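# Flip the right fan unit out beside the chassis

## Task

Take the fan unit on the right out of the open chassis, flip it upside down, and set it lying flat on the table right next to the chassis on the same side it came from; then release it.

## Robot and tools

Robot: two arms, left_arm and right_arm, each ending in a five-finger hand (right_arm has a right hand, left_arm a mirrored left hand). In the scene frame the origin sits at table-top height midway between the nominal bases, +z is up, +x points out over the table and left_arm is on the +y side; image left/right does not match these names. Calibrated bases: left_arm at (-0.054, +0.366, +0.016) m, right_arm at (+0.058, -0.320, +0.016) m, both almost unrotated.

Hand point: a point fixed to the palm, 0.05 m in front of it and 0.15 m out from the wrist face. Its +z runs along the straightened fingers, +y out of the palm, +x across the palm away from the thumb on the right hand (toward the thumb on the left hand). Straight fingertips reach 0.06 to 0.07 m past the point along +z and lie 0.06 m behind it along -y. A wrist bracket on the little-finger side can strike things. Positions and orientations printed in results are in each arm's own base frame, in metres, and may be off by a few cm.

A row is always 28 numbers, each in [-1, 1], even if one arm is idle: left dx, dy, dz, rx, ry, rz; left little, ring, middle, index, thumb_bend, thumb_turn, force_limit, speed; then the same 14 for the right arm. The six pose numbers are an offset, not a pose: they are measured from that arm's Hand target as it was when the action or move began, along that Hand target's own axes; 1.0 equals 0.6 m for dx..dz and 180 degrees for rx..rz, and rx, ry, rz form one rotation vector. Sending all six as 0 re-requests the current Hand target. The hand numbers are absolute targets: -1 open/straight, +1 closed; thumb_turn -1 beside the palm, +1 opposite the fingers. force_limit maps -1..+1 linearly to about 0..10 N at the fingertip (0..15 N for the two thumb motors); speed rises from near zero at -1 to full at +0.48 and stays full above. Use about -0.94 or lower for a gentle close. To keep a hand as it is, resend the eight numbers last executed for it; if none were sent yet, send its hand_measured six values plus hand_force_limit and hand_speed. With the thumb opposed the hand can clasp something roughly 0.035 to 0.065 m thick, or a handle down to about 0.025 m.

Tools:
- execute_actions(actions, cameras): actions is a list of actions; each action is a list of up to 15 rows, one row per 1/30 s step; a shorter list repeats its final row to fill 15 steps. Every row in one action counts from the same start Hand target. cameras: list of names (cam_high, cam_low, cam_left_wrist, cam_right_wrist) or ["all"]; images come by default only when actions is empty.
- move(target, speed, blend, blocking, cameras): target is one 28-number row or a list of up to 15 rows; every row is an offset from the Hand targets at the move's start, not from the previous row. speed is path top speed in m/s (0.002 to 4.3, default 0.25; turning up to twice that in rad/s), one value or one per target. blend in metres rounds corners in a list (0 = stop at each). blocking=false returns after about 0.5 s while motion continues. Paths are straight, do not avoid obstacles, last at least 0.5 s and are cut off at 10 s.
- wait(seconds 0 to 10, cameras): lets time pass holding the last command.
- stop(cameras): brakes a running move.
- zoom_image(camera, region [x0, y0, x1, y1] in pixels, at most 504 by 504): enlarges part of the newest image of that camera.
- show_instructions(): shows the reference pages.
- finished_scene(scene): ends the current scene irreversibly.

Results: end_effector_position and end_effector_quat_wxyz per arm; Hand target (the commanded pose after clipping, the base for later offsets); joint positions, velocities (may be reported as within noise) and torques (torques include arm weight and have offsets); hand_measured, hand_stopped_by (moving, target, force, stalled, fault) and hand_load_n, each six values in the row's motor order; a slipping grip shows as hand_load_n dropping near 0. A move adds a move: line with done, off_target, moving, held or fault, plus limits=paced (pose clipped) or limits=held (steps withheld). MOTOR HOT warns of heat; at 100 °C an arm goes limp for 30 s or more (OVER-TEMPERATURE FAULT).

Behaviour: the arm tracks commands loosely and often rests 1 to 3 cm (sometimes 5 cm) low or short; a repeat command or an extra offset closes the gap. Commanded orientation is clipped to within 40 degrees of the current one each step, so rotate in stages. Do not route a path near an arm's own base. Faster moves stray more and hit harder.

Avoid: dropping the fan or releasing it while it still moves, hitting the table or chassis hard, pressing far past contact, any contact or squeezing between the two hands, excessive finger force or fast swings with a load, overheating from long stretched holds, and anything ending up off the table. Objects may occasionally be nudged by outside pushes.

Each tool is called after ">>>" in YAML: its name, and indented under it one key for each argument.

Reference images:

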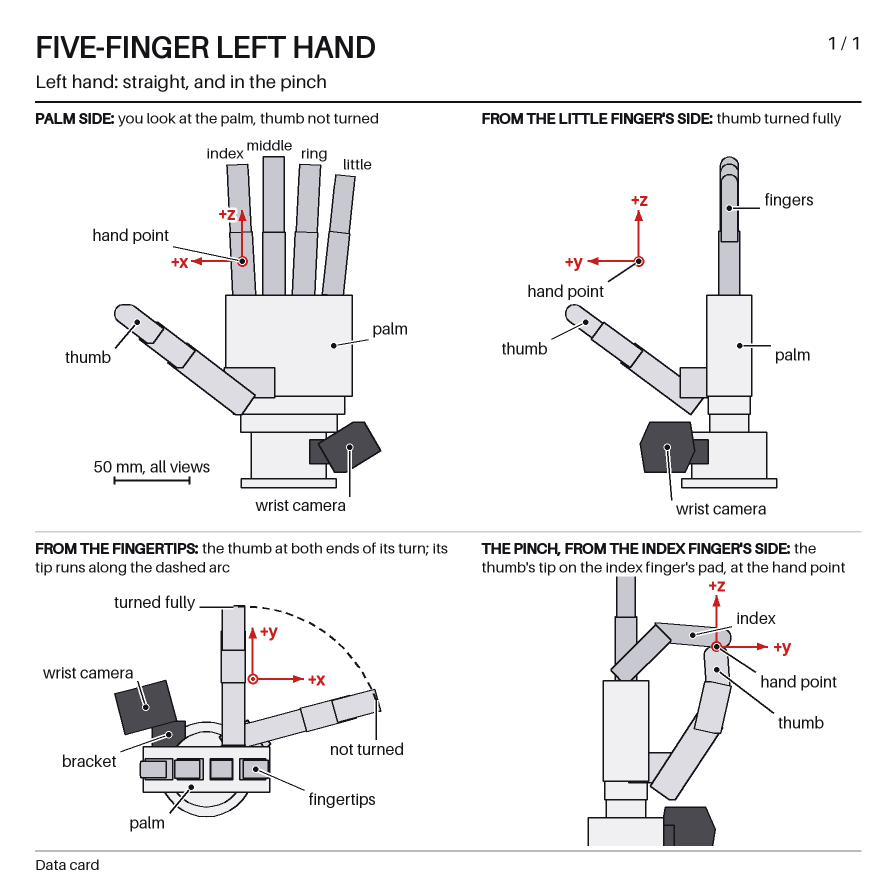

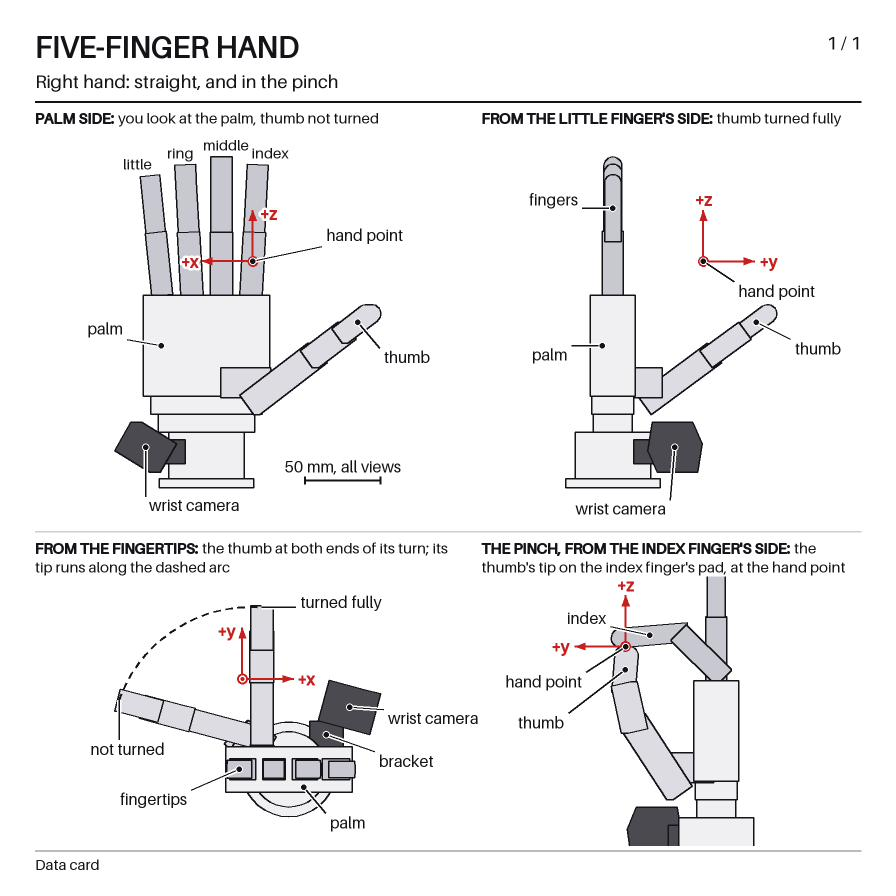

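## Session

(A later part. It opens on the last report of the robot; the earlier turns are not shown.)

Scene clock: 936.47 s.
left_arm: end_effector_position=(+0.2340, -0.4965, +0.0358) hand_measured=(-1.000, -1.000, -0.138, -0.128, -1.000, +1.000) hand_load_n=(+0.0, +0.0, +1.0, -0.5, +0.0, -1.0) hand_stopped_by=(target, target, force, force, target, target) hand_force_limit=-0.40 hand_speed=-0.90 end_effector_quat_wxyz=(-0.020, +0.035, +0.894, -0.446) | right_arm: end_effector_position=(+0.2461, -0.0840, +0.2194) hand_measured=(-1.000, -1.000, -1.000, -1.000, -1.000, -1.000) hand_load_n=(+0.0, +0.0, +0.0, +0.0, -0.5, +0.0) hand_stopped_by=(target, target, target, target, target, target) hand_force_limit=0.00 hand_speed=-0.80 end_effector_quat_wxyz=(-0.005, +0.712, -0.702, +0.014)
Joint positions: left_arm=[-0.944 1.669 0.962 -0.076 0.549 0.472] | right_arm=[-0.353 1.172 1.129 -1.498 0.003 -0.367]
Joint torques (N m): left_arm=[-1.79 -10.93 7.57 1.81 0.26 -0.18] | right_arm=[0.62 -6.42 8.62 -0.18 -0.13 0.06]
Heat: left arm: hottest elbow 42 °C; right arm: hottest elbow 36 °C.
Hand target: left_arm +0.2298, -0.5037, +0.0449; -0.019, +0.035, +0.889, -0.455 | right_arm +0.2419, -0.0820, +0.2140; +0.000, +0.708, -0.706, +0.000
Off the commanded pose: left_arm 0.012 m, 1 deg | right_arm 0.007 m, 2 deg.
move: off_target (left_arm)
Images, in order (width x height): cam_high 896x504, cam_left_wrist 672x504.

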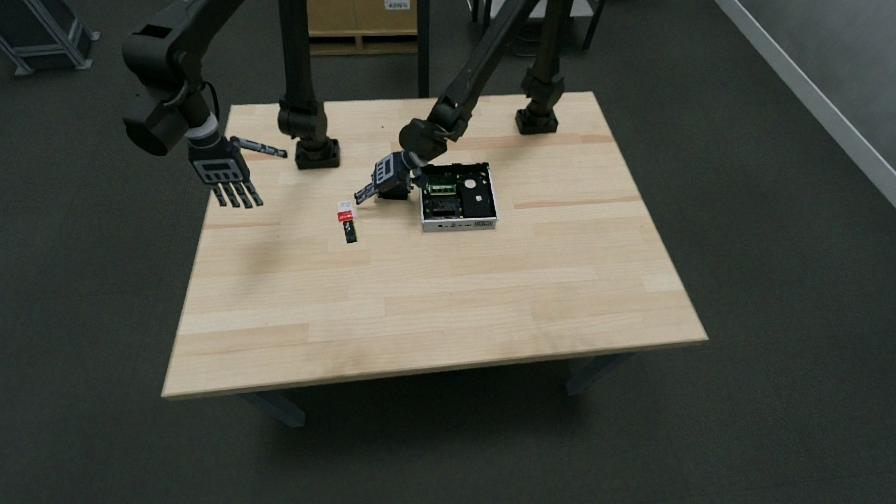

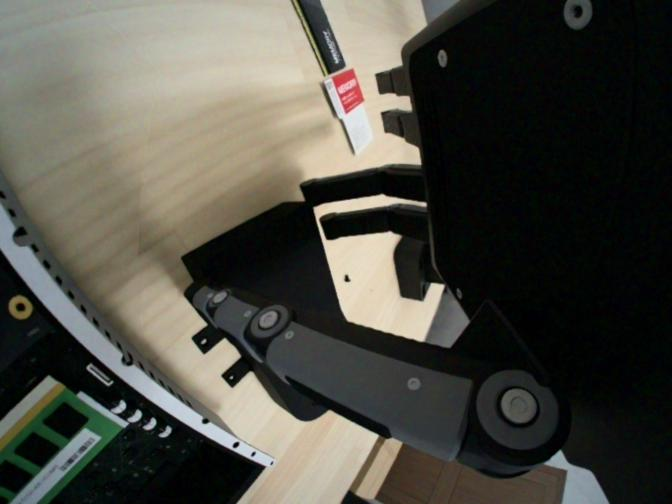

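>>> move:
  target:
    - [0.0, 0, 0, 0,0,0, -1,-1,-0.4,-0.4,-1,1,-0.4,-0.5, 0,0,0,0,0,0,-1,-1,-1,-1,-1,-1,0,-0.8]
    - [0, -0.09, -0.0649, 0,0,0, -1,-1,-0.45,-0.45,-1,1,-0.4,-0.5, 0,0,0,0,0,0,-1,-1,-1,-1,-1,-1,0,-0.8]
    - [0.12, -0.09, -0.0649, 0,0,0, -1,-1,-0.45,-0.45,-1,1,-0.4,-0.5, 0,0,0,0,0,0,-1,-1,-1,-1,-1,-1,0,-0.8]
  speed: 0.15
  cameras: ["cam_left_wrist","cam_high"]

>>> zoom_image:
  camera: "cam_high"
  region: [340, 110, 520, 245]

Scene clock: 947.77 s.
left_arm: end_effector_position=(+0.1567, -0.4916, +0.0992) hand_measured=(-1.000, -1.000, -0.450, -0.450, -1.000, +1.000) hand_load_n=(+0.0, -0.5, +0.0, +0.0, +0.0, +0.0) hand_stopped_by=(target, target, target, target, target, target) hand_force_limit=-0.40 hand_speed=-0.50 end_effector_quat_wxyz=(-0.024, +0.038, +0.896, -0.442) | right_arm: end_effector_position=(+0.2461, -0.0840, +0.2194) hand_measured=(-1.000, -1.000, -1.000, -1.000, -1.000, -1.000) hand_load_n=(+0.5, +0.0, +0.0, +0.0, +0.0, +0.0) hand_stopped_by=(target, target, target, target, target, target) hand_force_limit=0.00 hand_speed=-0.80 end_effector_quat_wxyz=(-0.005, +0.712, -0.702, +0.014)
Joint positions: left_arm=[-1.083 1.458 0.909 -0.194 0.453 0.37] | right_arm=[-0.353 1.172 1.129 -1.498 0.003 -0.367]
Joint torques (N m): left_arm=[-0.85 -9.35 8.84 1.91 0.17 -0.18] | right_arm=[0.09 -7.18 8.65 -0.25 -0.16 0.09]
Heat: left arm: hottest elbow 41 °C; right arm: hottest elbow 36 °C.
Hand target: left_arm +0.1581, -0.4979, +0.1116; -0.019, +0.036, +0.889, -0.456 | right_arm +0.2419, -0.0820, +0.2140; +0.000, +0.708, -0.706, +0.000
Off the commanded pose: left_arm 0.014 m, 2 deg | right_arm 0.007 m, 2 deg.
move: off_target (left_arm); target 2's new numbers were sent with left_arm's hand 0.028 m and 2 deg from that target
Images, in order (width x height): cam_high 896x504, cam_left_wrist 672x504.

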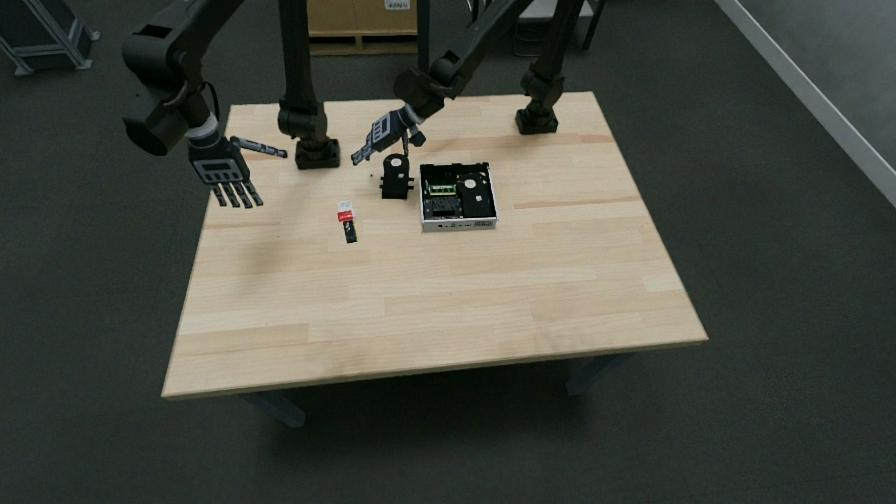

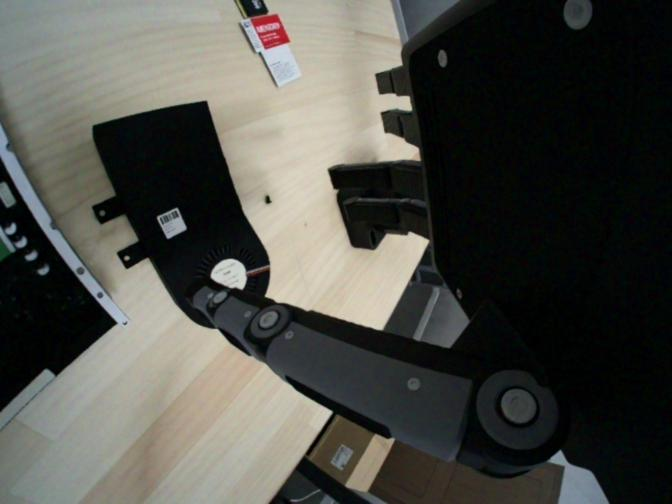

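Scaled by 2.800 from the camera's 896x504 image, which has a finer 1280x720 frame.

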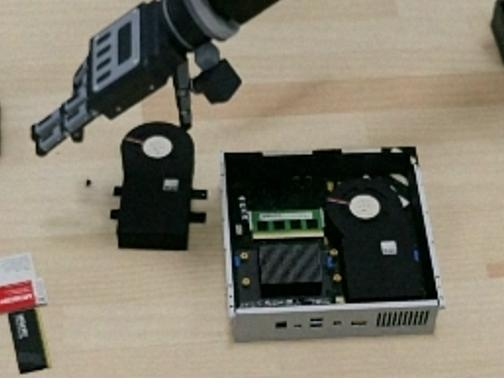

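>>> move:
  target: [0.0428, 0.0703, 0.008, 0,0.0315,0.0228, -1,-1,-0.42,-0.42,-1,1,-0.4,-0.5, 0,0,0,0,0,0,-1,-1,-1,-1,-1,-1,0,-0.8]
  speed: 0.15
  cameras: ["cam_left_wrist"]

>>> zoom_image:
  camera: "cam_left_wrist"
  region: [120, 110, 400, 390]

Scene clock: 997.43 s.
left_arm: end_effector_position=(+0.1321, -0.4680, +0.0688) hand_measured=(-1.000, -1.000, -0.420, -0.420, -1.000, +1.000) hand_load_n=(+0.0, -0.5, +0.0, +0.0, +0.0, +0.0) hand_stopped_by=(target, target, target, target, target, target) hand_force_limit=-0.40 hand_speed=-0.50 end_effector_quat_wxyz=(-0.054, +0.077, +0.891, -0.443) | right_arm: end_effector_position=(+0.2461, -0.0840, +0.2194) hand_measured=(-1.000, -1.000, -1.000, -1.000, -1.000, -1.000) hand_load_n=(+0.0, +0.0, +0.0, +0.0, +0.0, +0.0) hand_stopped_by=(target, target, target, target, target, target) hand_force_limit=0.00 hand_speed=-0.80 end_effector_quat_wxyz=(-0.005, +0.712, -0.702, +0.014)
Joint positions: left_arm=[-1.083 1.458 0.812 -0.129 0.538 0.43] | right_arm=[-0.353 1.172 1.129 -1.498 0.003 -0.367]
Joint torques (N m): left_arm=[-1.03 -7.88 8.51 1.85 0.4 0.1] | right_arm=[1.03 -6.89 8.72 -0.28 -0.11 0.07]
Heat: left arm: hottest elbow 41 °C; right arm: hottest elbow 36 °C.
Hand target: left_arm +0.1341, -0.4751, +0.0746; -0.047, +0.090, +0.885, -0.454 | right_arm +0.2419, -0.0820, +0.2140; +0.000, +0.708, -0.706, +0.000
Off the commanded pose: left_arm 0.009 m, 2 deg | right_arm 0.007 m, 2 deg.
move: done
Images, in order (width x height): cam_left_wrist 672x504.

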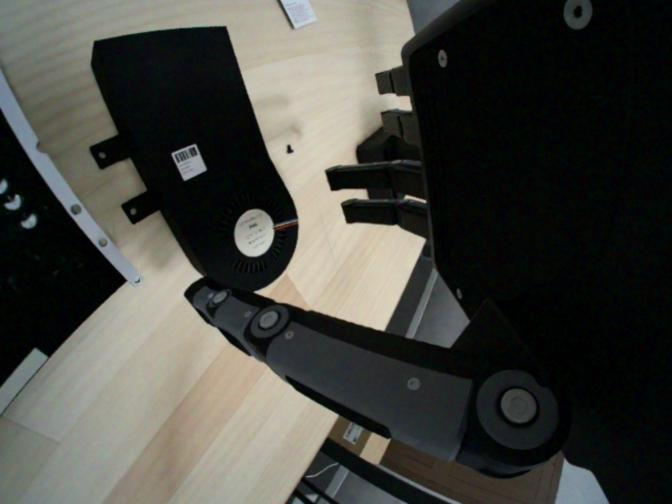

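Scaled by 1.800 from the camera's 672x504 image, which has a finer 960x720 frame.

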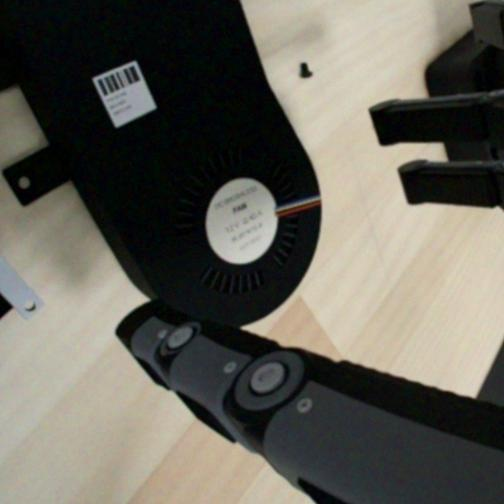

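>>> move:
  target: [-0.0033, 0.035, 0.017, 0,0,0, -1,-1,-0.42,-0.42,-1,1,-0.4,-0.5, 0,0,0,0,0,0,-1,-1,-1,-1,-1,-1,0,-0.8]
  speed: 0.1
  cameras: ["cam_left_wrist"]

>>> zoom_image:
  camera: "cam_left_wrist"
  region: [120, 110, 400, 390]

Scene clock: 1029.80 s.
left_arm: end_effector_position=(+0.1306, -0.4667, +0.0490) hand_measured=(-1.000, -1.000, -0.420, -0.420, -1.000, +1.000) hand_load_n=(+0.0, +0.0, +0.0, +0.0, +0.0, +0.0) hand_stopped_by=(target, target, target, target, target, target) hand_force_limit=-0.40 hand_speed=-0.50 end_effector_quat_wxyz=(-0.055, +0.083, +0.890, -0.446) | right_arm: end_effector_position=(+0.2461, -0.0840, +0.2194) hand_measured=(-1.000, -1.000, -1.000, -1.000, -1.000, -1.000) hand_load_n=(+0.0, +0.0, +0.0, +0.0, +0.0, +0.0) hand_stopped_by=(target, target, target, target, target, target) hand_force_limit=0.00 hand_speed=-0.80 end_effector_quat_wxyz=(-0.005, +0.712, -0.702, +0.014)
Joint positions: left_arm=[-1.083 1.493 0.782 -0.062 0.545 0.438] | right_arm=[-0.353 1.172 1.129 -1.498 0.003 -0.367]
Joint torques (N m): left_arm=[-0.09 -7.65 8.02 1.89 0.4 0.09] | right_arm=[0.73 -7.18 8.76 -0.34 -0.14 0.02]
Heat: left arm: hottest elbow 42 °C; right arm: hottest elbow 36 °C.
Hand target: left_arm +0.1368, -0.4716, +0.0515; -0.047, +0.090, +0.885, -0.454 | right_arm +0.2419, -0.0820, +0.2140; +0.000, +0.708, -0.706, +0.000
Off the commanded pose: left_arm 0.008 m, 2 deg | right_arm 0.007 m, 2 deg.
move: done
Images, in order (width x height): cam_left_wrist 672x504.

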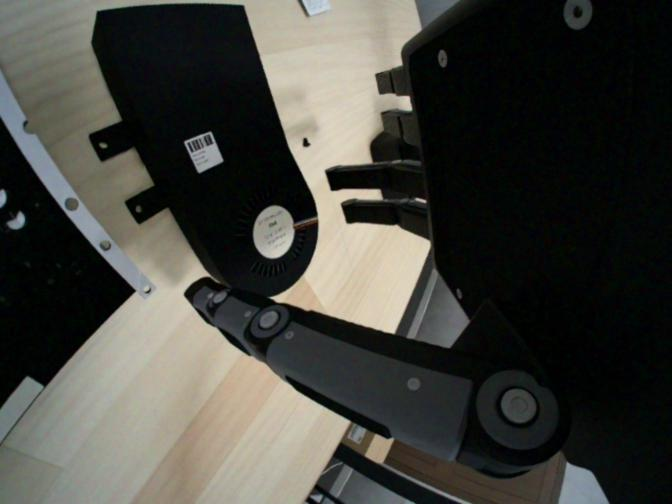

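Scaled by 1.800 from the camera's 672x504 image, which has a finer 960x720 frame.

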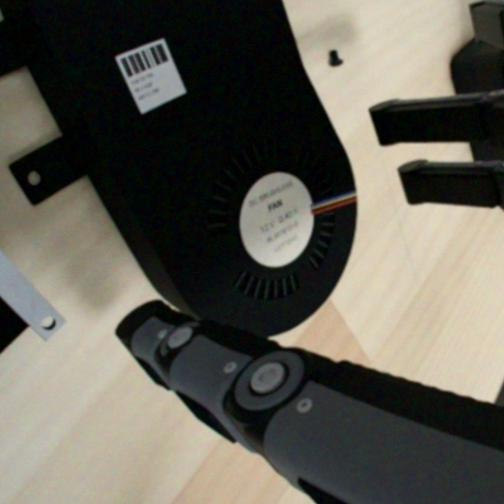

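>>> move:
  target:
    - [-0.0033, 0.0059, -0.0081, 0,0,0, -1,-1,-0.42,-0.42,-1,1,-0.4,-0.5, 0,0,0,0,0,0,-1,-1,-1,-1,-1,-1,0,-0.8]
    - [-0.0033, 0.0336, 0.0119, 0,0,0, -1,-1,-0.4,-0.4,-1,1,-0.4,-0.5, 0,0,0,0,0,0,-1,-1,-1,-1,-1,-1,0,-0.8]
  speed: 0.1
  cameras: ["cam_left_wrist"]

>>> zoom_image:
  camera: "cam_left_wrist"
  region: [120, 110, 400, 390]

Scene clock: 1048.67 s.
left_arm: end_effector_position=(+0.1316, -0.4624, +0.0287) hand_measured=(-1.000, -1.000, -0.400, -0.400, -1.000, +1.000) hand_load_n=(+0.0, +0.0, +0.0, +0.0, +0.0, +0.0) hand_stopped_by=(target, target, target, target, target, target) hand_force_limit=-0.40 hand_speed=-0.50 end_effector_quat_wxyz=(-0.056, +0.085, +0.889, -0.446) | right_arm: end_effector_position=(+0.2461, -0.0840, +0.2194) hand_measured=(-1.000, -1.000, -1.000, -1.000, -1.000, -1.000) hand_load_n=(+0.0, +0.0, +0.0, +0.0, +0.0, +0.0) hand_stopped_by=(target, target, target, target, target, target) hand_force_limit=0.00 hand_speed=-0.80 end_effector_quat_wxyz=(-0.005, +0.712, -0.702, +0.014)
Joint positions: left_arm=[-1.075 1.53 0.754 -0.001 0.555 0.449] | right_arm=[-0.353 1.172 1.129 -1.498 0.003 -0.367]
Joint torques (N m): left_arm=[0.38 -7.77 7.54 1.84 0.37 0.09] | right_arm=[0.5 -6.65 8.55 -0.24 -0.14 0.07]
Heat: left arm: hottest elbow 40 °C; right arm: hottest elbow 36 °C.
Hand target: left_arm +0.1401, -0.4661, +0.0311; -0.046, +0.090, +0.885, -0.454 | right_arm +0.2419, -0.0820, +0.2140; +0.000, +0.708, -0.706, +0.000
Off the commanded pose: left_arm 0.009 m, 2 deg | right_arm 0.007 m, 2 deg.
move: done
Images, in order (width x height): cam_left_wrist 672x504.

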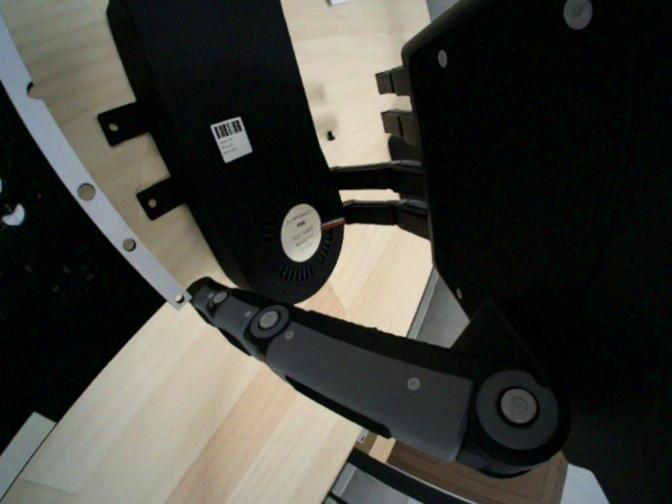

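Scaled by 1.800 from the camera's 672x504 image, which has a finer 960x720 frame.

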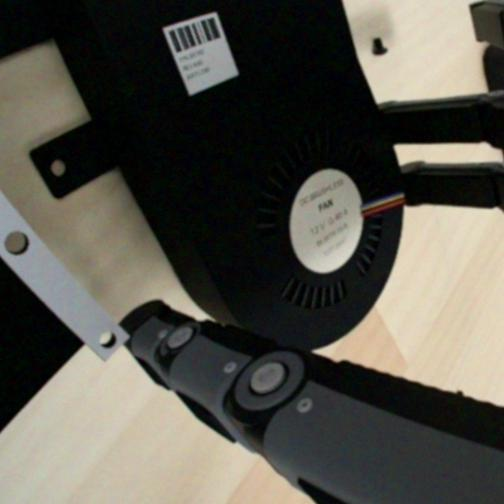

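>>> move:
  target:
    - [0, -0.0039, 0.0054, 0,0,0, -1,-1,-0.4,-0.4,-1,1,-0.4,-0.5, 0,0,0,0,0,0,-1,-1,-1,-1,-1,-1,0,-0.8]
    - [0, -0.0039, 0.0054, 0,0,0, -1,-1,0.0,0.0,-1,1,-0.5,-0.9, 0,0,0,0,0,0,-1,-1,-1,-1,-1,-1,0,-0.8]
  speed: 0.1
  cameras: ["cam_left_wrist"]

>>> zoom_image:
  camera: "cam_left_wrist"
  region: [120, 110, 400, 390]

Scene clock: 1064.83 s.
left_arm: end_effector_position=(+0.1320, -0.4628, +0.0287) hand_measured=(-1.000, -1.000, -0.234, -0.216, -1.000, +1.000) hand_load_n=(+0.0, +0.0, +3.0, +3.5, +1.0, +0.0) hand_stopped_by=(target, target, force, force, target, target) hand_force_limit=-0.50 hand_speed=-0.90 end_effector_quat_wxyz=(-0.055, +0.085, +0.889, -0.447) | right_arm: end_effector_position=(+0.2461, -0.0840, +0.2194) hand_measured=(-1.000, -1.000, -1.000, -1.000, -1.000, -1.000) hand_load_n=(+0.0, +0.0, +0.0, +0.0, +0.0, +0.0) hand_stopped_by=(target, target, target, target, target, target) hand_force_limit=0.00 hand_speed=-0.80 end_effector_quat_wxyz=(-0.005, +0.712, -0.702, +0.014)
Joint positions: left_arm=[-1.075 1.531 0.754 0.001 0.555 0.449] | right_arm=[-0.353 1.172 1.129 -1.498 0.003 -0.367]
Joint torques (N m): left_arm=[-0.26 -7.36 8.18 1.83 0.22 0.04] | right_arm=[0.67 -7.47 8.53 -0.14 -0.15 0.04]
Heat: left arm: hottest elbow 40 °C; right arm: hottest elbow 36 °C.
Hand target: left_arm +0.1392, -0.4700, +0.0311; -0.047, +0.090, +0.885, -0.454 | right_arm +0.2419, -0.0820, +0.2140; +0.000, +0.708, -0.706, +0.000
Off the commanded pose: left_arm 0.011 m, 1 deg | right_arm 0.007 m, 2 deg.
move: off_target (left_arm); target 2's new numbers were sent with left_arm's hand 0.011 m and 2 deg from that target
Images, in order (width x height): cam_left_wrist 672x504.

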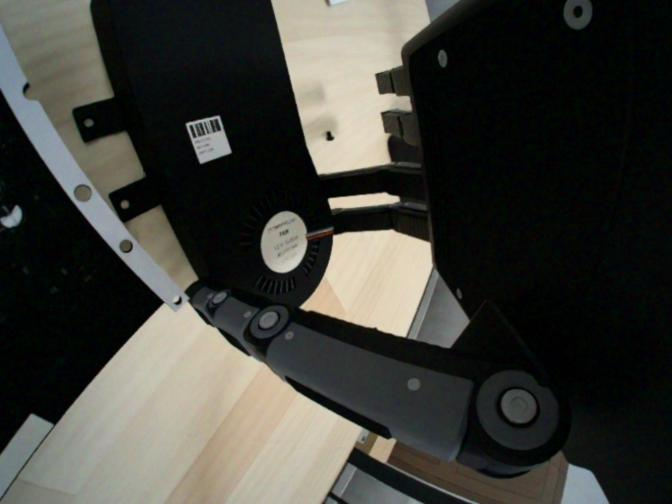

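Scaled by 1.800 from the camera's 672x504 image, which has a finer 960x720 frame.

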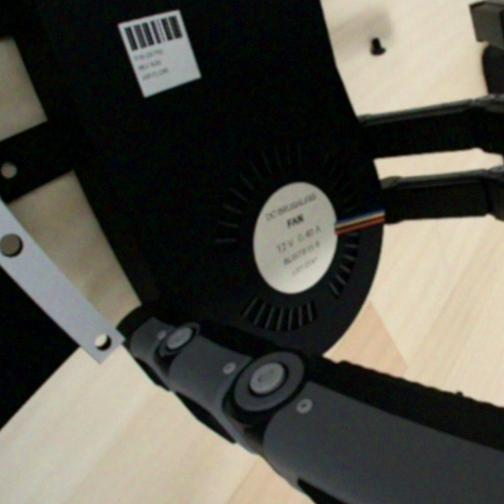

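>>> move:
  target:
    - [0, 0, 0, 0,0,0, -1,-1,0.1,0.1,-1,1,0.2,-0.9, 0,0,0,0,0,0,-1,-1,-1,-1,-1,-1,0,-0.8]
  speed: 0.1

Scene clock: 1068.00 s.
left_arm: end_effector_position=(+0.1320, -0.4628, +0.0287) hand_measured=(-1.000, -1.000, -0.218, -0.200, -1.000, +1.000) hand_load_n=(+0.0, -0.5, +8.0, +8.5, +2.0, +0.5) hand_stopped_by=(target, target, force, force, target, target) hand_force_limit=0.20 hand_speed=-0.90 end_effector_quat_wxyz=(-0.055, +0.085, +0.889, -0.447) | right_arm: end_effector_position=(+0.2461, -0.0840, +0.2194) hand_measured=(-1.000, -1.000, -1.000, -1.000, -1.000, -1.000) hand_load_n=(+0.0, +0.0, +0.0, +0.0, +0.0, +0.0) hand_stopped_by=(target, target, target, target, target, target) hand_force_limit=0.00 hand_speed=-0.80 end_effector_quat_wxyz=(-0.005, +0.712, -0.702, +0.014)
Joint positions: left_arm=[-1.075 1.531 0.754 0.001 0.555 0.449] | right_arm=[-0.353 1.172 1.129 -1.498 0.003 -0.367]
Joint torques (N m): left_arm=[-0.21 -7.41 8.18 1.8 0.23 0.04] | right_arm=[1.14 -6.48 8.53 -0.24 -0.07 0.09]
Heat: left arm: hottest elbow 39 °C; right arm: hottest elbow 36 °C.
Hand target: left_arm +0.1392, -0.4700, +0.0311; -0.047, +0.090, +0.885, -0.454 | right_arm +0.2419, -0.0820, +0.2140; +0.000, +0.708, -0.706, +0.000
Off the commanded pose: left_arm 0.011 m, 1 deg | right_arm 0.007 m, 2 deg.
move: off_target (left_arm)

>>> move:
  target:
    - [0, -0.0406, -0.0293, 0,0,0, -1,-1,0.1,0.1,-1,1,0.2,-0.9, 0,0,0,0,0,0,-1,-1,-1,-1,-1,-1,0,-0.8]
  speed: 0.06
  cameras: ["cam_left_wrist"]

Scene clock: 1071.43 s.
left_arm: end_effector_position=(+0.1268, -0.4530, +0.0359) hand_measured=(-1.000, -1.000, -0.218, -0.200, -1.000, +1.000) hand_load_n=(+0.0, +0.0, +8.5, +8.5, +2.0, -2.0) hand_stopped_by=(target, target, force, force, target, target) hand_force_limit=0.20 hand_speed=-0.90 end_effector_quat_wxyz=(-0.063, +0.081, +0.895, -0.434) | right_arm: end_effector_position=(+0.2461, -0.0840, +0.2194) hand_measured=(-1.000, -1.000, -1.000, -1.000, -1.000, -1.000) hand_load_n=(+0.0, +0.0, +0.0, +0.0, +0.0, +0.0) hand_stopped_by=(target, target, target, target, target, target) hand_force_limit=0.00 hand_speed=-0.80 end_effector_quat_wxyz=(-0.005, +0.712, -0.702, +0.014)
Joint positions: left_arm=[-1.075 1.497 0.755 -0.067 0.554 0.45] | right_arm=[-0.353 1.172 1.129 -1.498 0.003 -0.367]
Joint torques (N m): left_arm=[-0.21 -9.29 10.71 0.88 0.27 0.03] | right_arm=[0.67 -6.89 8.66 -0.21 -0.1 0.05]
Heat: left arm: hottest elbow 39 °C; right arm: hottest elbow 36 °C.
Hand target: left_arm +0.1392, -0.4699, +0.0610; -0.047, +0.090, +0.885, -0.454 | right_arm +0.2419, -0.0820, +0.2140; +0.000, +0.708, -0.706, +0.000
Off the commanded pose: left_arm 0.033 m, 3 deg | right_arm 0.007 m, 2 deg.
move: off_target (left_arm)
Images, in order (width x height): cam_left_wrist 672x504.

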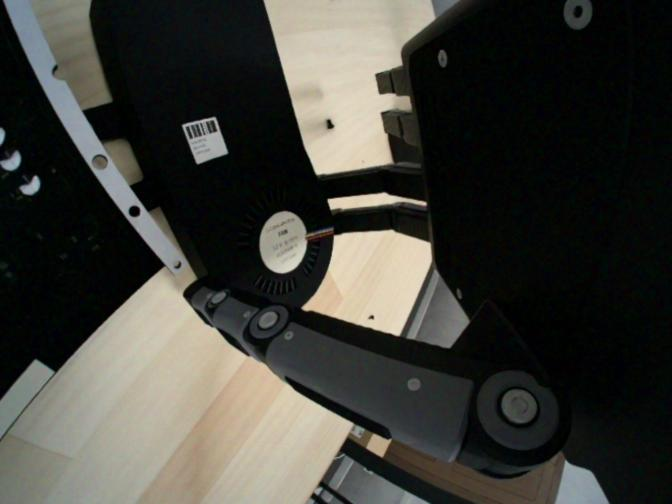

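>>> move:
  target:
    - [0, -0.0293, 0.0406, 0,0,0, -1,-1,0.1,0.1,-1,1,0.2,-0.9, 0,0,0,0,0,0,-1,-1,-1,-1,-1,-1,0,-0.8]
  speed: 0.08
  cameras: ["cam_left_wrist"]

Scene clock: 1077.33 s.
left_arm: end_effector_position=(+0.1271, -0.4764, +0.0414) hand_measured=(-1.000, -1.000, -0.218, -0.200, -1.000, +1.000) hand_load_n=(+0.0, +0.0, +8.0, +8.0, +2.0, +0.5) hand_stopped_by=(target, target, force, force, target, target) hand_force_limit=0.20 hand_speed=-0.90 end_effector_quat_wxyz=(-0.054, +0.087, +0.894, -0.436) | right_arm: end_effector_position=(+0.2461, -0.0840, +0.2194) hand_measured=(-1.000, -1.000, -1.000, -1.000, -1.000, -1.000) hand_load_n=(+0.0, +0.0, +0.0, +0.0, +0.0, +0.0) hand_stopped_by=(target, target, target, target, target, target) hand_force_limit=0.00 hand_speed=-0.80 end_effector_quat_wxyz=(-0.005, +0.712, -0.702, +0.014)
Joint positions: left_arm=[-1.107 1.528 0.808 -0.068 0.521 0.438] | right_arm=[-0.353 1.172 1.129 -1.498 0.003 -0.367]
Joint torques (N m): left_arm=[-1.38 -8.41 11.41 1.37 0.26 -0.16] | right_arm=[0.67 -6.53 8.46 -0.28 -0.16 0.08]
Heat: left arm: hottest elbow 40 °C; right arm: hottest elbow 36 °C.
Hand target: left_arm +0.1331, -0.4994, +0.0611; -0.047, +0.090, +0.885, -0.454 | right_arm +0.2419, -0.0820, +0.2140; +0.000, +0.708, -0.706, +0.000
Off the commanded pose: left_arm 0.031 m, 2 deg | right_arm 0.007 m, 2 deg.
move: off_target (left_arm)
Images, in order (width x height): cam_left_wrist 672x504.

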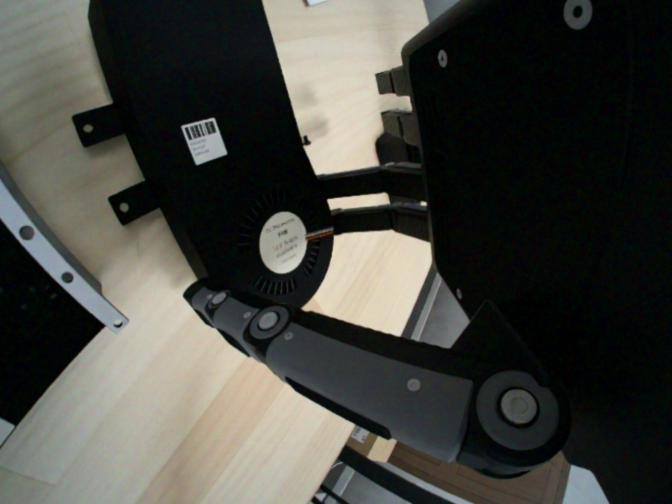

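>>> move:
  target:
    - [0, -0.172, -0.1035, 0,0,0, -1,-1,0.1,0.1,-1,1,0.2,-0.9, 0,0,0,0,0,0,-1,-1,-1,-1,-1,-1,0,-0.8]
  speed: 0.1
  cameras: ["cam_left_wrist","cam_high"]

Scene clock: 1083.53 s.
left_arm: end_effector_position=(+0.1295, -0.4894, +0.1460) hand_measured=(-1.000, -1.000, -0.218, -0.200, -1.000, +1.000) hand_load_n=(+0.0, +0.0, +8.0, +8.0, +2.0, +0.5) hand_stopped_by=(target, target, force, force, target, target) hand_force_limit=0.20 hand_speed=-0.90 end_effector_quat_wxyz=(-0.057, +0.083, +0.898, -0.428) | right_arm: end_effector_position=(+0.2461, -0.0840, +0.2194) hand_measured=(-1.000, -1.000, -1.000, -1.000, -1.000, -1.000) hand_load_n=(+0.0, -0.5, -0.5, +0.0, +0.0, +0.0) hand_stopped_by=(target, target, target, target, target, target) hand_force_limit=0.00 hand_speed=-0.80 end_effector_quat_wxyz=(-0.005, +0.712, -0.702, +0.014)
Joint positions: left_arm=[-1.117 1.402 1.003 -0.403 0.511 0.428] | right_arm=[-0.353 1.172 1.129 -1.498 0.003 -0.367]
Joint torques (N m): left_arm=[-1.73 -9.41 13.42 1.17 0.26 -0.18] | right_arm=[0.5 -7 8.65 -0.17 -0.15 0.05]
Heat: left arm: hottest elbow 41 °C; right arm: hottest elbow 36 °C.
Hand target: left_arm +0.1315, -0.5091, +0.1813; -0.046, +0.090, +0.885, -0.454 | right_arm +0.2419, -0.0820, +0.2140; +0.000, +0.708, -0.706, +0.000
Off the commanded pose: left_arm 0.040 m, 4 deg | right_arm 0.007 m, 2 deg.
move: off_target (left_arm)
Images, in order (width x height): cam_high 896x504, cam_left_wrist 672x504.

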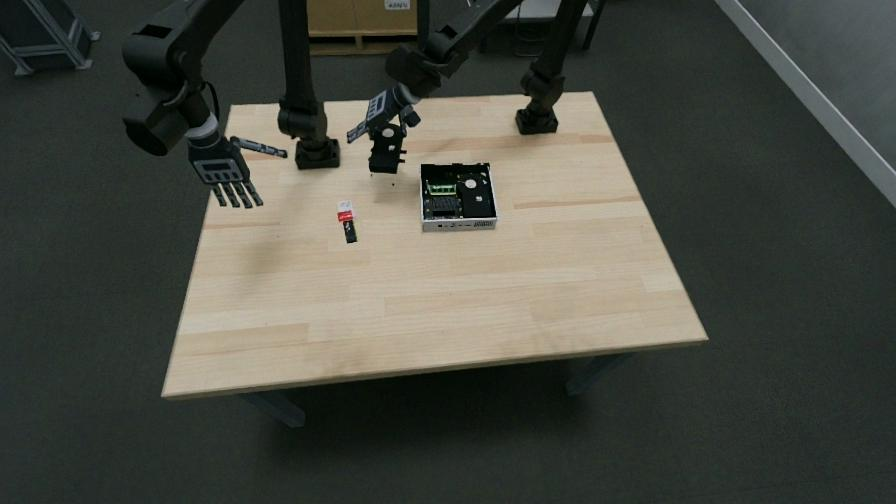

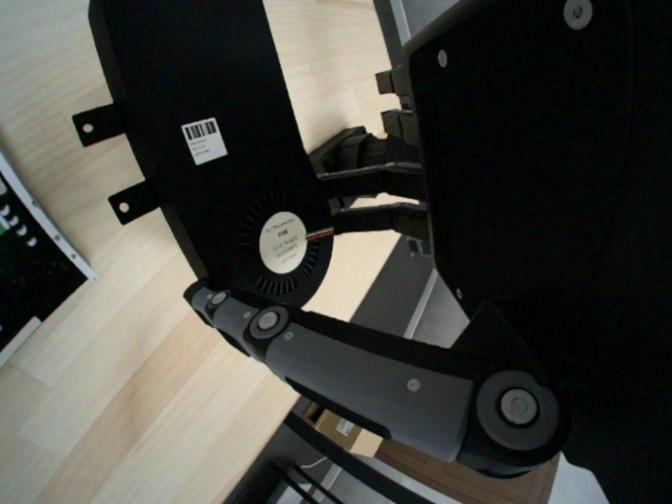

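>>> move:
  target:
    - [-0.05, 0, 0, 0,-0.036,-0.026, -1,-1,0.1,0.1,-1,1,0.2,-0.9, 0,0,0,0,0,0,-1,-1,-1,-1,-1,-1,0,-0.8]
  speed: 0.12

Scene clock: 1100.43 s.
left_arm: end_effector_position=(+0.1440, -0.4916, +0.1445) hand_measured=(-1.000, -1.000, -0.218, -0.200, -1.000, +1.000) hand_load_n=(+0.0, +0.0, +7.5, +8.0, +2.0, +0.5) hand_stopped_by=(target, target, force, force, target, target) hand_force_limit=0.20 hand_speed=-0.90 end_effector_quat_wxyz=(-0.033, +0.030, +0.906, -0.421) | right_arm: end_effector_position=(+0.2461, -0.0840, +0.2194) hand_measured=(-1.000, -1.000, -1.000, -1.000, -1.000, -1.000) hand_load_n=(+0.0, +0.0, +0.0, +0.0, +0.0, +0.0) hand_stopped_by=(target, target, target, target, target, target) hand_force_limit=0.00 hand_speed=-0.80 end_effector_quat_wxyz=(-0.005, +0.712, -0.702, +0.014)
Joint positions: left_arm=[-1.112 1.402 1.003 -0.387 0.427 0.347] | right_arm=[-0.353 1.172 1.129 -1.498 0.003 -0.367]
Joint torques (N m): left_arm=[0.38 -8.88 13.82 1.99 0.2 -0.23] | right_arm=[0.38 -6.95 8.68 -0.2 -0.16 0.02]
Heat: left arm: hottest elbow 46 °C; right arm: hottest elbow 36 °C.
Hand target: left_arm +0.1607, -0.5152, +0.1813; -0.015, +0.028, +0.890, -0.456 | right_arm +0.2419, -0.0820, +0.2140; +0.000, +0.708, -0.706, +0.000
Off the commanded pose: left_arm 0.047 m, 5 deg | right_arm 0.007 m, 2 deg.
move: off_target (left_arm)

>>> move:
  target:
    - [0, -0.027, -0.0195, 0,0.2015,-0.2793, -1,-1,0.1,0.1,-1,1,0.2,-0.9, 0,0,0,0,0,0,-1,-1,-1,-1,-1,-1,0,-0.8]
  speed: 0.15
  cameras: ["cam_left_wrist","cam_high","cam_low"]

>>> zoom_image:
  camera: "cam_high"
  region: [330, 80, 510, 245]

Scene clock: 1110.00 s.
left_arm: end_effector_position=(+0.1469, -0.5052, +0.1848) hand_measured=(-1.000, -1.000, -0.218, -0.200, -1.000, +1.000) hand_load_n=(+0.0, +0.0, +8.0, +8.0, +2.0, -1.0) hand_stopped_by=(target, target, force, force, target, target) hand_force_limit=0.20 hand_speed=-0.90 end_effector_quat_wxyz=(-0.474, -0.214, +0.775, -0.359) | right_arm: end_effector_position=(+0.2461, -0.0840, +0.2194) hand_measured=(-1.000, -1.000, -1.000, -1.000, -1.000, -1.000) hand_load_n=(+0.0, +0.0, +0.0, +0.0, +0.0, +0.0) hand_stopped_by=(target, target, target, target, target, target) hand_force_limit=0.00 hand_speed=-0.80 end_effector_quat_wxyz=(-0.005, +0.712, -0.702, +0.014)
Joint positions: left_arm=[-0.9 1.699 1.134 -0.33 1.188 -0.334] | right_arm=[-0.353 1.172 1.129 -1.498 0.003 -0.367]
Joint torques (N m): left_arm=[0.38 -10.7 11.07 1.48 0.92 -0.28] | right_arm=[0.5 -7.12 8.57 -0.21 -0.14 0.05]
Heat: left arm: hottest elbow 47 °C; right arm: hottest elbow 36 °C.
Hand target: left_arm +0.1607, -0.5150, +0.2012; -0.471, -0.210, +0.770, -0.376 | right_arm +0.2419, -0.0820, +0.2140; +0.000, +0.708, -0.706, +0.000
Off the commanded pose: left_arm 0.024 m, 2 deg | right_arm 0.007 m, 2 deg.
move: off_target (left_arm)
Images, in order (width x height): cam_high 896x504, cam_low 896x504, cam_left_wrist 672x504.

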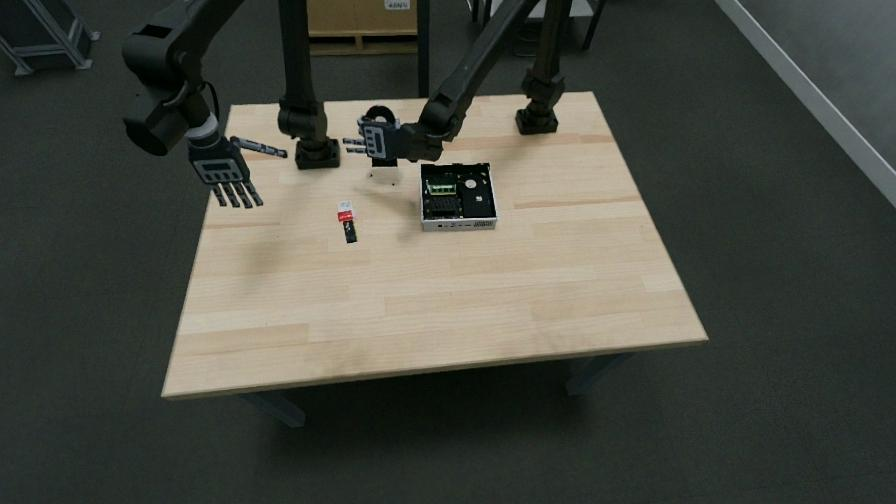

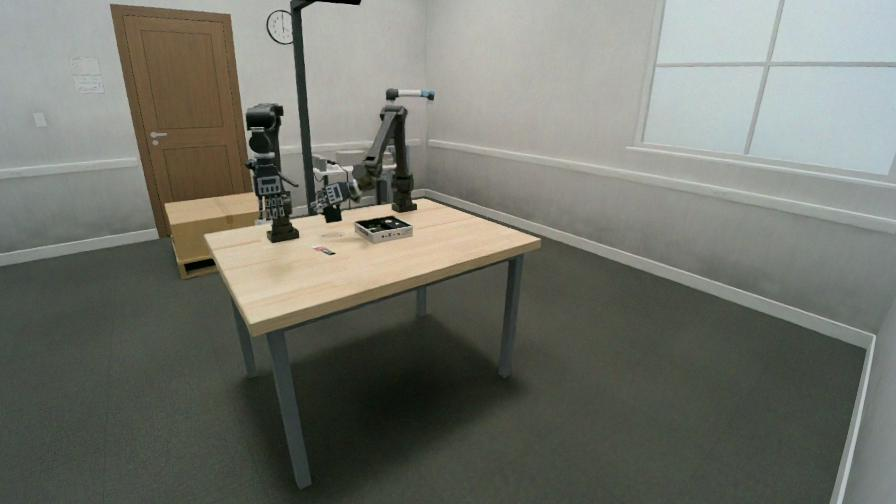

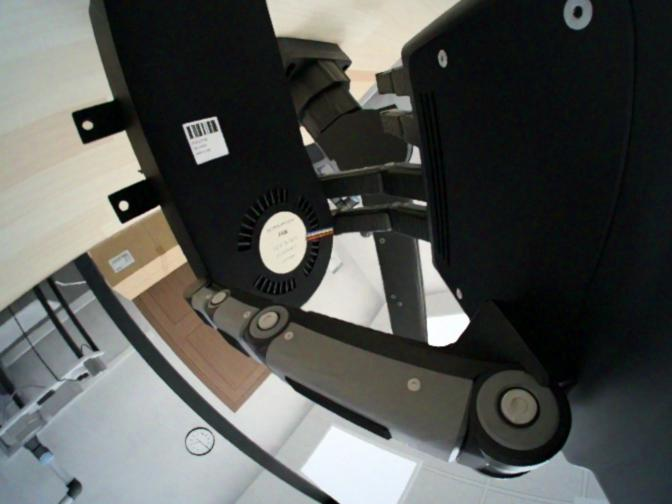

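Scaled by 2.800 from the camera's 896x504 image, which has a finer 1280x720 frame.

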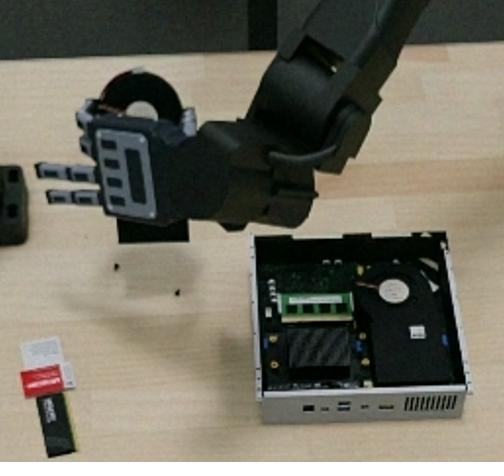

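>>> move:
  target:
    - [-0.0625, -0.0711, -0.1027, 0,0,0, -1,-1,0.1,0.1,-1,1,0.2,-0.9, 0,0,0,0,0,0,-1,-1,-1,-1,-1,-1,0,-0.8]
  speed: 0.15
  cameras: ["cam_high"]

>>> zoom_image:
  camera: "cam_high"
  region: [330, 80, 510, 245]

Scene clock: 1134.47 s.
left_arm: end_effector_position=(+0.2318, -0.4842, +0.1849) hand_measured=(-1.000, -1.000, -0.218, -0.200, -1.000, +1.000) hand_load_n=(+0.0, +0.0, +8.0, +8.5, +2.0, -1.0) hand_stopped_by=(target, target, force, force, target, target) hand_force_limit=0.20 hand_speed=-0.90 end_effector_quat_wxyz=(-0.478, -0.227, +0.768, -0.360) | right_arm: end_effector_position=(+0.2461, -0.0840, +0.2194) hand_measured=(-1.000, -1.000, -1.000, -1.000, -1.000, -1.000) hand_load_n=(+0.0, +0.0, +0.0, +0.0, +0.0, +0.0) hand_stopped_by=(target, target, target, target, target, target) hand_force_limit=0.00 hand_speed=-0.80 end_effector_quat_wxyz=(-0.005, +0.712, -0.702, +0.014)
Joint positions: left_arm=[-0.752 1.82 1.332 -0.714 1.261 -0.027] | right_arm=[-0.353 1.172 1.129 -1.498 0.003 -0.367]
Joint torques (N m): left_arm=[-0.79 -11.87 12.22 0.43 1.09 -0.03] | right_arm=[0.62 -6.65 8.76 -0.18 -0.12 0.06]
Heat: left arm: hottest elbow 44 °C; right arm: hottest elbow 36 °C.
Hand target: left_arm +0.2421, -0.4952, +0.2010; -0.471, -0.210, +0.770, -0.376 | right_arm +0.2419, -0.0820, +0.2140; +0.000, +0.708, -0.706, +0.000
Off the commanded pose: left_arm 0.022 m, 3 deg | right_arm 0.007 m, 2 deg.
move: off_target (left_arm)
Images, in order (width x height): cam_high 896x504.

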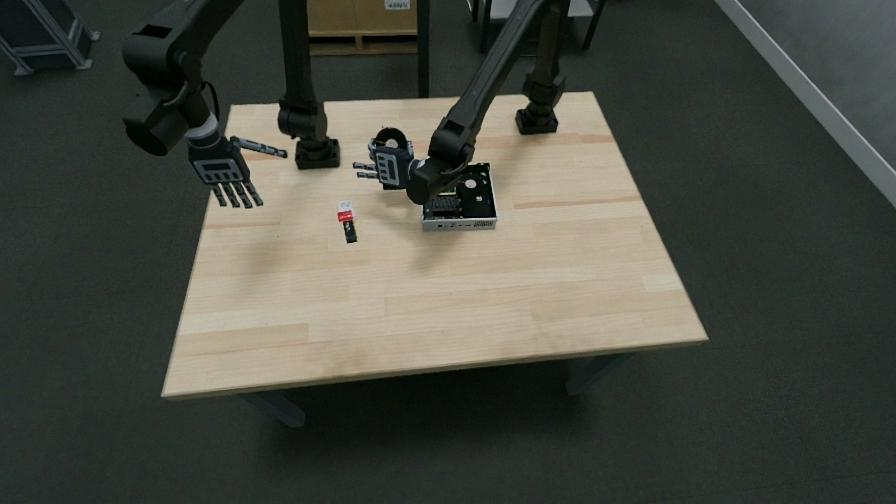

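Scaled by 2.800 from the camera's 896x504 image, which has a finer 1280x720 frame.

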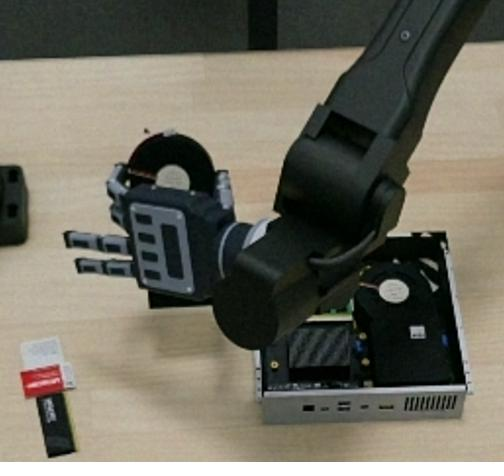

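>>> move:
  target:
    - [0.0274, 0.0467, 0.0234, 0,0.039,-0.0541, -1,-1,0.1,0.1,-1,1,0.2,-0.9, 0,0,0,0,0,0,-1,-1,-1,-1,-1,-1,0,-0.8]
  speed: 0.12
  cameras: ["cam_high","cam_left_wrist"]

>>> zoom_image:
  camera: "cam_high"
  region: [330, 80, 510, 245]

Scene clock: 1150.40 s.
left_arm: end_effector_position=(+0.2108, -0.4849, +0.1850) hand_measured=(-1.000, -1.000, -0.218, -0.200, -1.000, +1.000) hand_load_n=(+0.0, +0.0, +8.0, +8.0, +2.0, -1.0) hand_stopped_by=(target, target, force, force, target, target) hand_force_limit=0.20 hand_speed=-0.90 end_effector_quat_wxyz=(-0.546, -0.260, +0.720, -0.340) | right_arm: end_effector_position=(+0.2461, -0.0840, +0.2194) hand_measured=(-1.000, -1.000, -1.000, -1.000, -1.000, -1.000) hand_load_n=(+0.0, +0.0, +0.0, +0.0, +0.0, +0.0) hand_stopped_by=(target, target, target, target, target, target) hand_force_limit=0.00 hand_speed=-0.80 end_effector_quat_wxyz=(-0.005, +0.712, -0.702, +0.014)
Joint positions: left_arm=[-0.772 1.82 1.218 -0.431 1.369 -0.337] | right_arm=[-0.353 1.172 1.129 -1.498 0.003 -0.367]
Joint torques (N m): left_arm=[-1.38 -13.45 8.03 1.25 1.03 -0.31] | right_arm=[0.26 -6.71 8.58 -0.17 -0.09 0.03]
Heat: left arm: hottest elbow 45 °C; right arm: hottest elbow 36 °C.
Hand target: left_arm +0.2076, -0.4880, +0.2011; -0.547, -0.252, +0.719, -0.347 | right_arm +0.2419, -0.0820, +0.2140; +0.000, +0.708, -0.706, +0.000
Off the commanded pose: left_arm 0.017 m, 1 deg | right_arm 0.007 m, 2 deg.
move: off_target (left_arm)
Images, in order (width x height): cam_high 896x504, cam_left_wrist 672x504.

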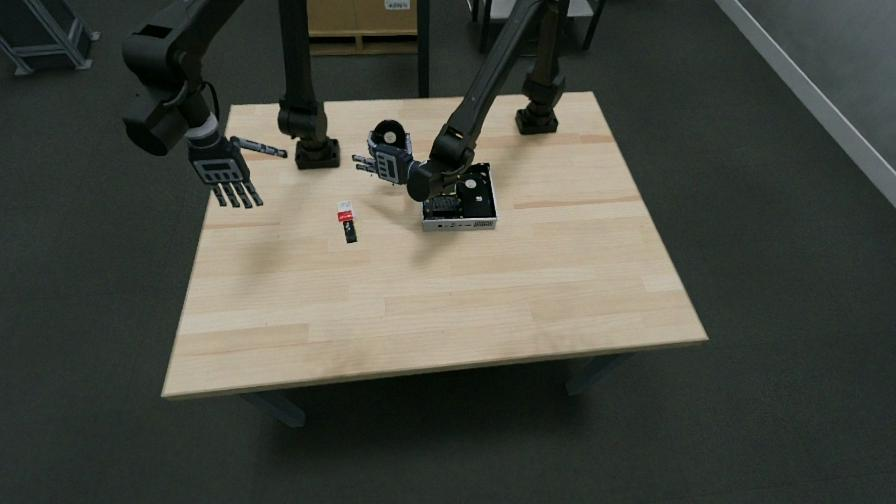

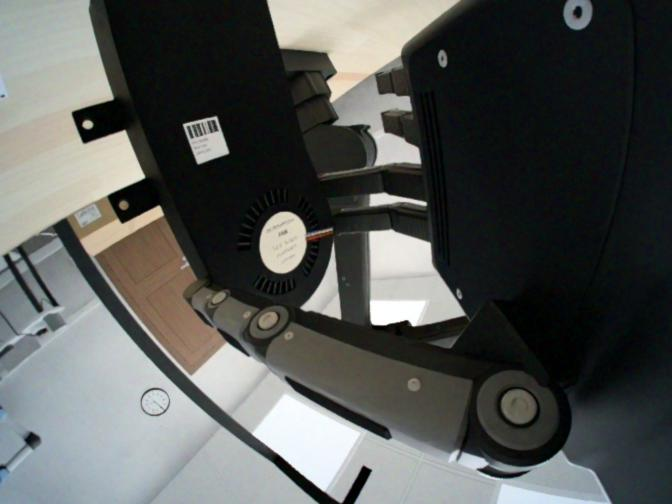

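Scaled by 2.800 from the camera's 896x504 image, which has a finer 1280x720 frame.

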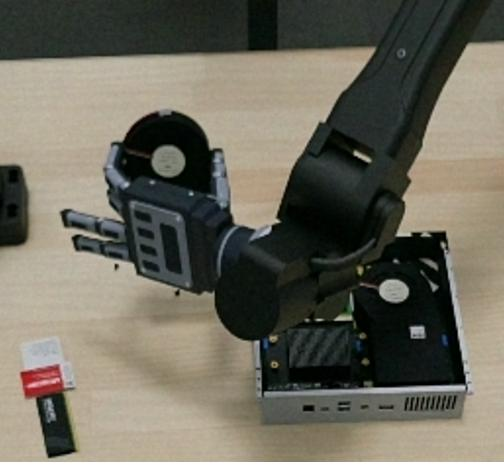

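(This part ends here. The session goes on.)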